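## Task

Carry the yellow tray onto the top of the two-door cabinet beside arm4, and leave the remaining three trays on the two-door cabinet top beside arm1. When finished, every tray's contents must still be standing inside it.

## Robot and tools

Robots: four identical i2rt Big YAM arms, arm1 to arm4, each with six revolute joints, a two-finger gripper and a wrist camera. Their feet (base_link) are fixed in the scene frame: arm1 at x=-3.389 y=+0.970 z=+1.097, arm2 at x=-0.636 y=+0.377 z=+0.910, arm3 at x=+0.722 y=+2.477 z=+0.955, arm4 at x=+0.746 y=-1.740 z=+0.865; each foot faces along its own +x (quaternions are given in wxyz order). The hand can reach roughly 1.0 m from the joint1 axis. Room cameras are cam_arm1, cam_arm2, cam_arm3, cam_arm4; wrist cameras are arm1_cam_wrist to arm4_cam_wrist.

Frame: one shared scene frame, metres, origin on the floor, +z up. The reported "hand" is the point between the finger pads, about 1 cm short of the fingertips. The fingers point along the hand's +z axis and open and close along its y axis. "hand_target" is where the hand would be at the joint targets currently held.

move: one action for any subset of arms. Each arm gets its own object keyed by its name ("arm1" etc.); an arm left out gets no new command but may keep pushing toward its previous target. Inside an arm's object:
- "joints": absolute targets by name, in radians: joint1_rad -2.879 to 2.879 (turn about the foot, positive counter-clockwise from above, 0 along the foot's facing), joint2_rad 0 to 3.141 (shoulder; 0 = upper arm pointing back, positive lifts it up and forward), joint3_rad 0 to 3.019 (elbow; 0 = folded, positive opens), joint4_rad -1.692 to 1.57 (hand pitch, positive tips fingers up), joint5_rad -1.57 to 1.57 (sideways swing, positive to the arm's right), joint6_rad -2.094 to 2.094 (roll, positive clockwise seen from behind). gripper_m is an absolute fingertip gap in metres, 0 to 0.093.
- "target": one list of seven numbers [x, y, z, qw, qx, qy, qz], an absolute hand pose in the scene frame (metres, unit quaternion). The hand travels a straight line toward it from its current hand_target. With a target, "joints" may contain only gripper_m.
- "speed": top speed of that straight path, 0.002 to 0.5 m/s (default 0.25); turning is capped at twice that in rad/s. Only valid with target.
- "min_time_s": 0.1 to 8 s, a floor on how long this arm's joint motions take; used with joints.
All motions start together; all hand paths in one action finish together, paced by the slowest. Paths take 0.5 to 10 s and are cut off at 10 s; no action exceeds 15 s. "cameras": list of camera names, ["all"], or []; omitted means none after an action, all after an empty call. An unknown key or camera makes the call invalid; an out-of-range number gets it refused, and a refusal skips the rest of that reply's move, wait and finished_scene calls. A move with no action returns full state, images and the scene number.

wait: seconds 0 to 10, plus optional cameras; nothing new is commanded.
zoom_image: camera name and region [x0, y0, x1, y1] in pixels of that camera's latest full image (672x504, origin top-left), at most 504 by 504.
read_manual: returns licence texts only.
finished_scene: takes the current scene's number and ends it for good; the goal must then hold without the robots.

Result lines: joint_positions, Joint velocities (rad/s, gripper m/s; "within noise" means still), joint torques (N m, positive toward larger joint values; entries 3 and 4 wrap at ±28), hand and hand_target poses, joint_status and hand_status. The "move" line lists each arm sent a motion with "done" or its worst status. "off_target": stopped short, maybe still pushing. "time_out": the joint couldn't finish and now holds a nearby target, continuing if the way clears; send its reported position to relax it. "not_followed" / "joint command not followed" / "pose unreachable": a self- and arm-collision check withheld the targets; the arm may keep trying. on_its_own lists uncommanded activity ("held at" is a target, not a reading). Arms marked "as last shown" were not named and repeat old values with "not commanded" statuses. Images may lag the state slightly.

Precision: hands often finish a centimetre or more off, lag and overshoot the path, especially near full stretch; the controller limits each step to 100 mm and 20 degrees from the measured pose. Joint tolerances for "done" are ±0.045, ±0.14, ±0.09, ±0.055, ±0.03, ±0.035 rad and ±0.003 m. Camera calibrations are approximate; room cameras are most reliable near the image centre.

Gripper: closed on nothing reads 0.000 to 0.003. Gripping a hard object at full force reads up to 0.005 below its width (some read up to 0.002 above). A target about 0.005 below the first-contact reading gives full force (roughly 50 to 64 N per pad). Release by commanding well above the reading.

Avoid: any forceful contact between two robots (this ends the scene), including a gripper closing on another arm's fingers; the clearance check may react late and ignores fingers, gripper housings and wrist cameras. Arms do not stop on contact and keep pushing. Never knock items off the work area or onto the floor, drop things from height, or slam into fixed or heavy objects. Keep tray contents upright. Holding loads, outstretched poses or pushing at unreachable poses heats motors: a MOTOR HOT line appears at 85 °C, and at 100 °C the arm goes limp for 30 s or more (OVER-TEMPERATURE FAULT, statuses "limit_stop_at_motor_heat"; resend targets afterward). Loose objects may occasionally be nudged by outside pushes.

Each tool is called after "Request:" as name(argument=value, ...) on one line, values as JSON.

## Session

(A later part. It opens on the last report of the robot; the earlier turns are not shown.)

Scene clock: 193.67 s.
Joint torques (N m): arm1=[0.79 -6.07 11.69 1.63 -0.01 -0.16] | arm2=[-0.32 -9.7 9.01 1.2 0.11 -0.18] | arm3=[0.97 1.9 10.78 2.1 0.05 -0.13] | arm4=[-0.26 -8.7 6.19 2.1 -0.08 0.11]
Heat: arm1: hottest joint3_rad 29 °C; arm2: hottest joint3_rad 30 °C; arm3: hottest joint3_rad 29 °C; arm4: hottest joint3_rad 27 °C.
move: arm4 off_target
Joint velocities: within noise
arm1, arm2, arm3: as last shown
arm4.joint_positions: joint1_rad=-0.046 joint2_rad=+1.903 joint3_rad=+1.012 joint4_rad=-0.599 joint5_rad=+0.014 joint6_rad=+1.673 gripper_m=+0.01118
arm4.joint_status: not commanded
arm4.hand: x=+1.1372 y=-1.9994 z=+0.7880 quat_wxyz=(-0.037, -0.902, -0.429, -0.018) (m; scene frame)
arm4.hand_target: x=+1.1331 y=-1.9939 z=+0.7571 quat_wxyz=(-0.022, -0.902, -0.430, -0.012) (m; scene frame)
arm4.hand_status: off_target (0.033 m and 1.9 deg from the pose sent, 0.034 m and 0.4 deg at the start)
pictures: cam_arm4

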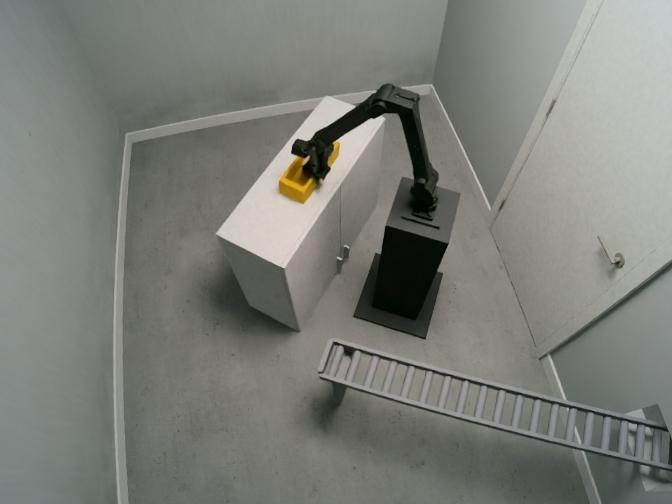

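Request:
move(arm4={"target":[1.135,-1.997,0.782,-0.03,-0.902,-0.43,-0.016],"speed":0.06})

Request:
move(arm4={"joints":{"gripper_m":0.04}})

Request:
move(arm4={"target":[1.125,-1.989,0.92,-0.01,-0.902,-0.43,-0.005],"speed":0.12}, cameras=["cam_arm4","arm4_cam_wrist","cam_arm1"])

Request:
zoom_image(camera="cam_arm4", region=[240, 80, 400, 220])

Scene clock: 195.07 s.
Joint torques (N m): arm1=[0.79 -6.07 11.69 1.63 -0.01 -0.16] | arm2=[-0.32 -9.7 9.02 1.2 0.11 -0.17] | arm3=[0.73 1.85 10.77 2.18 0.05 -0.12] | arm4=[-0.56 -12.81 6.16 0.31 -0.03 0.08]
Heat: arm1: hottest joint3_rad 29 °C; arm2: hottest joint3_rad 30 °C; arm3: hottest joint3_rad 29 °C; arm4: hottest joint3_rad 27 °C.
move: arm4 done
Joint velocities: within noise
arm1, arm2, arm3: as last shown
arm4.joint_positions: joint1_rad=-0.046 joint2_rad=+1.902 joint3_rad=+1.012 joint4_rad=-0.600 joint5_rad=+0.014 joint6_rad=+1.673 gripper_m=+0.01118
arm4.joint_status: not commanded
arm4.hand: x=+1.1372 y=-1.9994 z=+0.7885 quat_wxyz=(-0.037, -0.902, -0.429, -0.018) (m; scene frame)
arm4.hand_target: x=+1.1349 y=-1.9970 z=+0.7821 quat_wxyz=(-0.030, -0.902, -0.430, -0.016) (m; scene frame)
arm4.hand_status: done (0.007 m and 0.9 deg from the pose sent, 0.007 m and 0.9 deg at the start)
pictures: none

Scene clock: 195.70 s.
Joint torques (N m): arm1=[0.79 -6.01 11.69 1.63 -0.01 -0.16] | arm2=[-0.26 -9.64 9.01 1.2 0.11 -0.17] | arm3=[1.03 1.9 10.8 2.15 0.06 -0.11] | arm4=[-0.56 -12.81 6.06 0.31 0.04 0.09]
Heat: arm1: hottest joint3_rad 29 °C; arm2: hottest joint3_rad 30 °C; arm3: hottest joint3_rad 29 °C; arm4: hottest joint3_rad 27 °C.
move: arm4 done
Joint velocities: within noise
arm1, arm3: as last shown
arm2.joint_positions: joint1_rad=+0.959 joint2_rad=+1.303 joint3_rad=+1.173 joint4_rad=-0.783 joint5_rad=-0.004 joint6_rad=+1.483 gripper_m=+0.04495
arm2.joint_status: not commanded
arm2.hand: x=-0.9328 y=-0.0438 z=+1.1811 quat_wxyz=(+0.306, +0.913, -0.246, -0.112) (m; scene frame)
arm2.hand_target: x=-0.9318 y=-0.0419 z=+1.1808 quat_wxyz=(+0.303, +0.914, -0.246, -0.112) (m; scene frame)
arm2.hand_status: not commanded
arm4.joint_positions: joint1_rad=-0.046 joint2_rad=+1.902 joint3_rad=+1.012 joint4_rad=-0.599 joint5_rad=+0.012 joint6_rad=+1.673 gripper_m=+0.03986
arm4.joint_status: all done
arm4.hand: x=+1.1374 y=-1.9991 z=+0.7882 quat_wxyz=(-0.037, -0.902, -0.429, -0.019) (m; scene frame)
arm4.hand_target: x=+1.1349 y=-1.9970 z=+0.7821 quat_wxyz=(-0.030, -0.902, -0.430, -0.016) (m; scene frame)
arm4.hand_status: not commanded
pictures: none

Scene clock: 197.60 s.
Joint torques (N m): arm1=[0.79 -6.07 11.69 1.63 -0.01 -0.16] | arm2=[-0.32 -9.7 9.02 1.2 0.11 -0.17] | arm3=[0.85 1.85 10.73 2.18 0.04 -0.12] | arm4=[-0.21 -12.28 11.11 -0.13 0.03 0.14]
Heat: arm1: hottest joint3_rad 29 °C; arm2: hottest joint3_rad 30 °C; arm3: hottest joint3_rad 29 °C; arm4: hottest joint3_rad 27 °C.
move: arm4 off_target
Joint velocities: within noise
arm1, arm2, arm3: as last shown
arm4.joint_positions: joint1_rad=-0.046 joint2_rad=+1.659 joint3_rad=+1.073 joint4_rad=-0.992 joint5_rad=+0.010 joint6_rad=+1.673 gripper_m=+0.03995
arm4.joint_status: not commanded
arm4.hand: x=+1.1118 y=-1.9828 z=+0.9084 quat_wxyz=(+0.001, -0.903, -0.430, +0.003) (m; scene frame)
arm4.hand_target: x=+1.1246 y=-1.9888 z=+0.9201 quat_wxyz=(-0.010, -0.903, -0.430, -0.005) (m; scene frame)
arm4.hand_status: off_target (0.019 m and 1.6 deg from the pose sent, 0.133 m and 3.4 deg at the start)
pictures: arm4_cam_wrist, cam_arm1, cam_arm4
camera_calibration:
arm4_cam_wrist: T_world_to_cam=[[-0.774275, 0.632823, 0.00576939, 2.10975], [0.515681, 0.625612, 0.585391, 0.138016], [0.366839, 0.456229, -0.810731, 1.35866], [0, 0, 0, 1]] pos_world=[1.06394, -2.0413, 1.00854]

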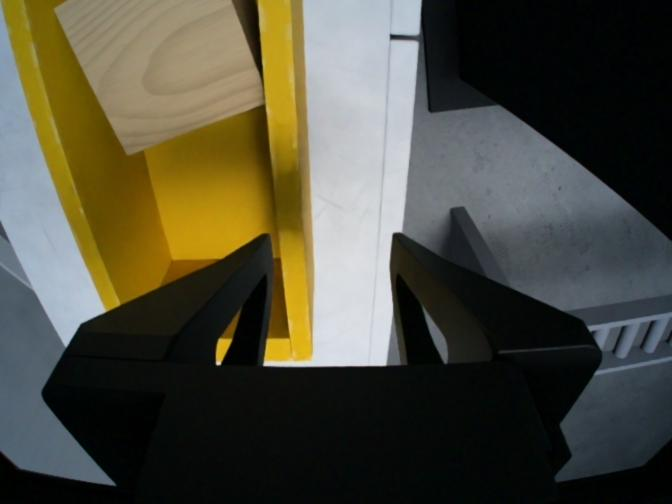

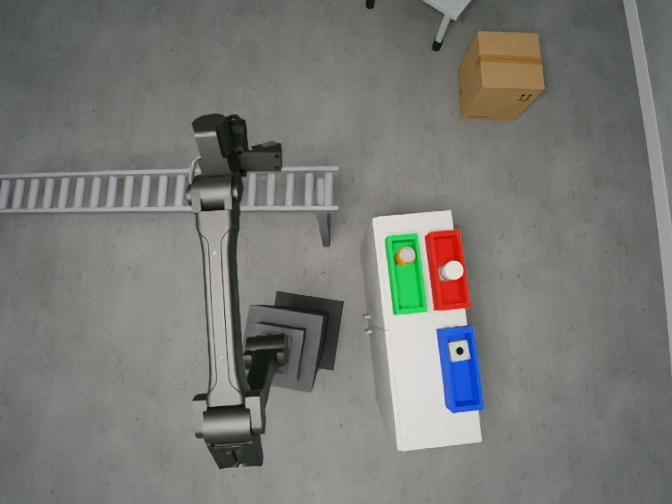

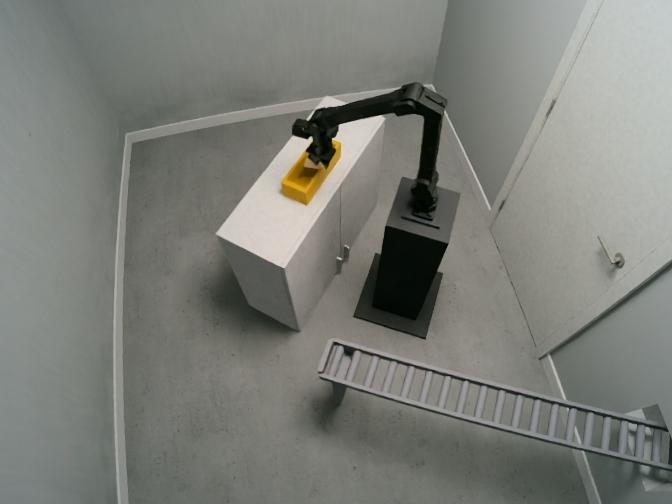

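Scaled by 3.150 from the camera's 672x504 image, which has a finer 960x720 frame.

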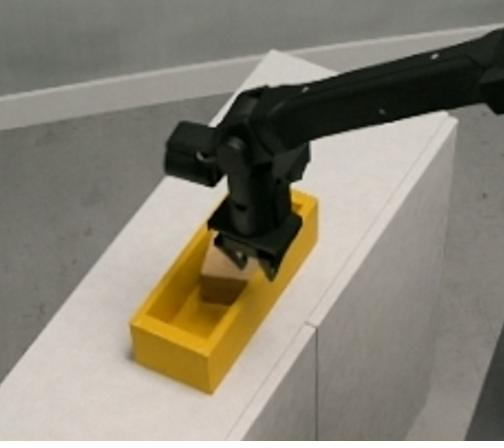

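Request:
finished_scene(scene=1)

The scene is finished: the task was done.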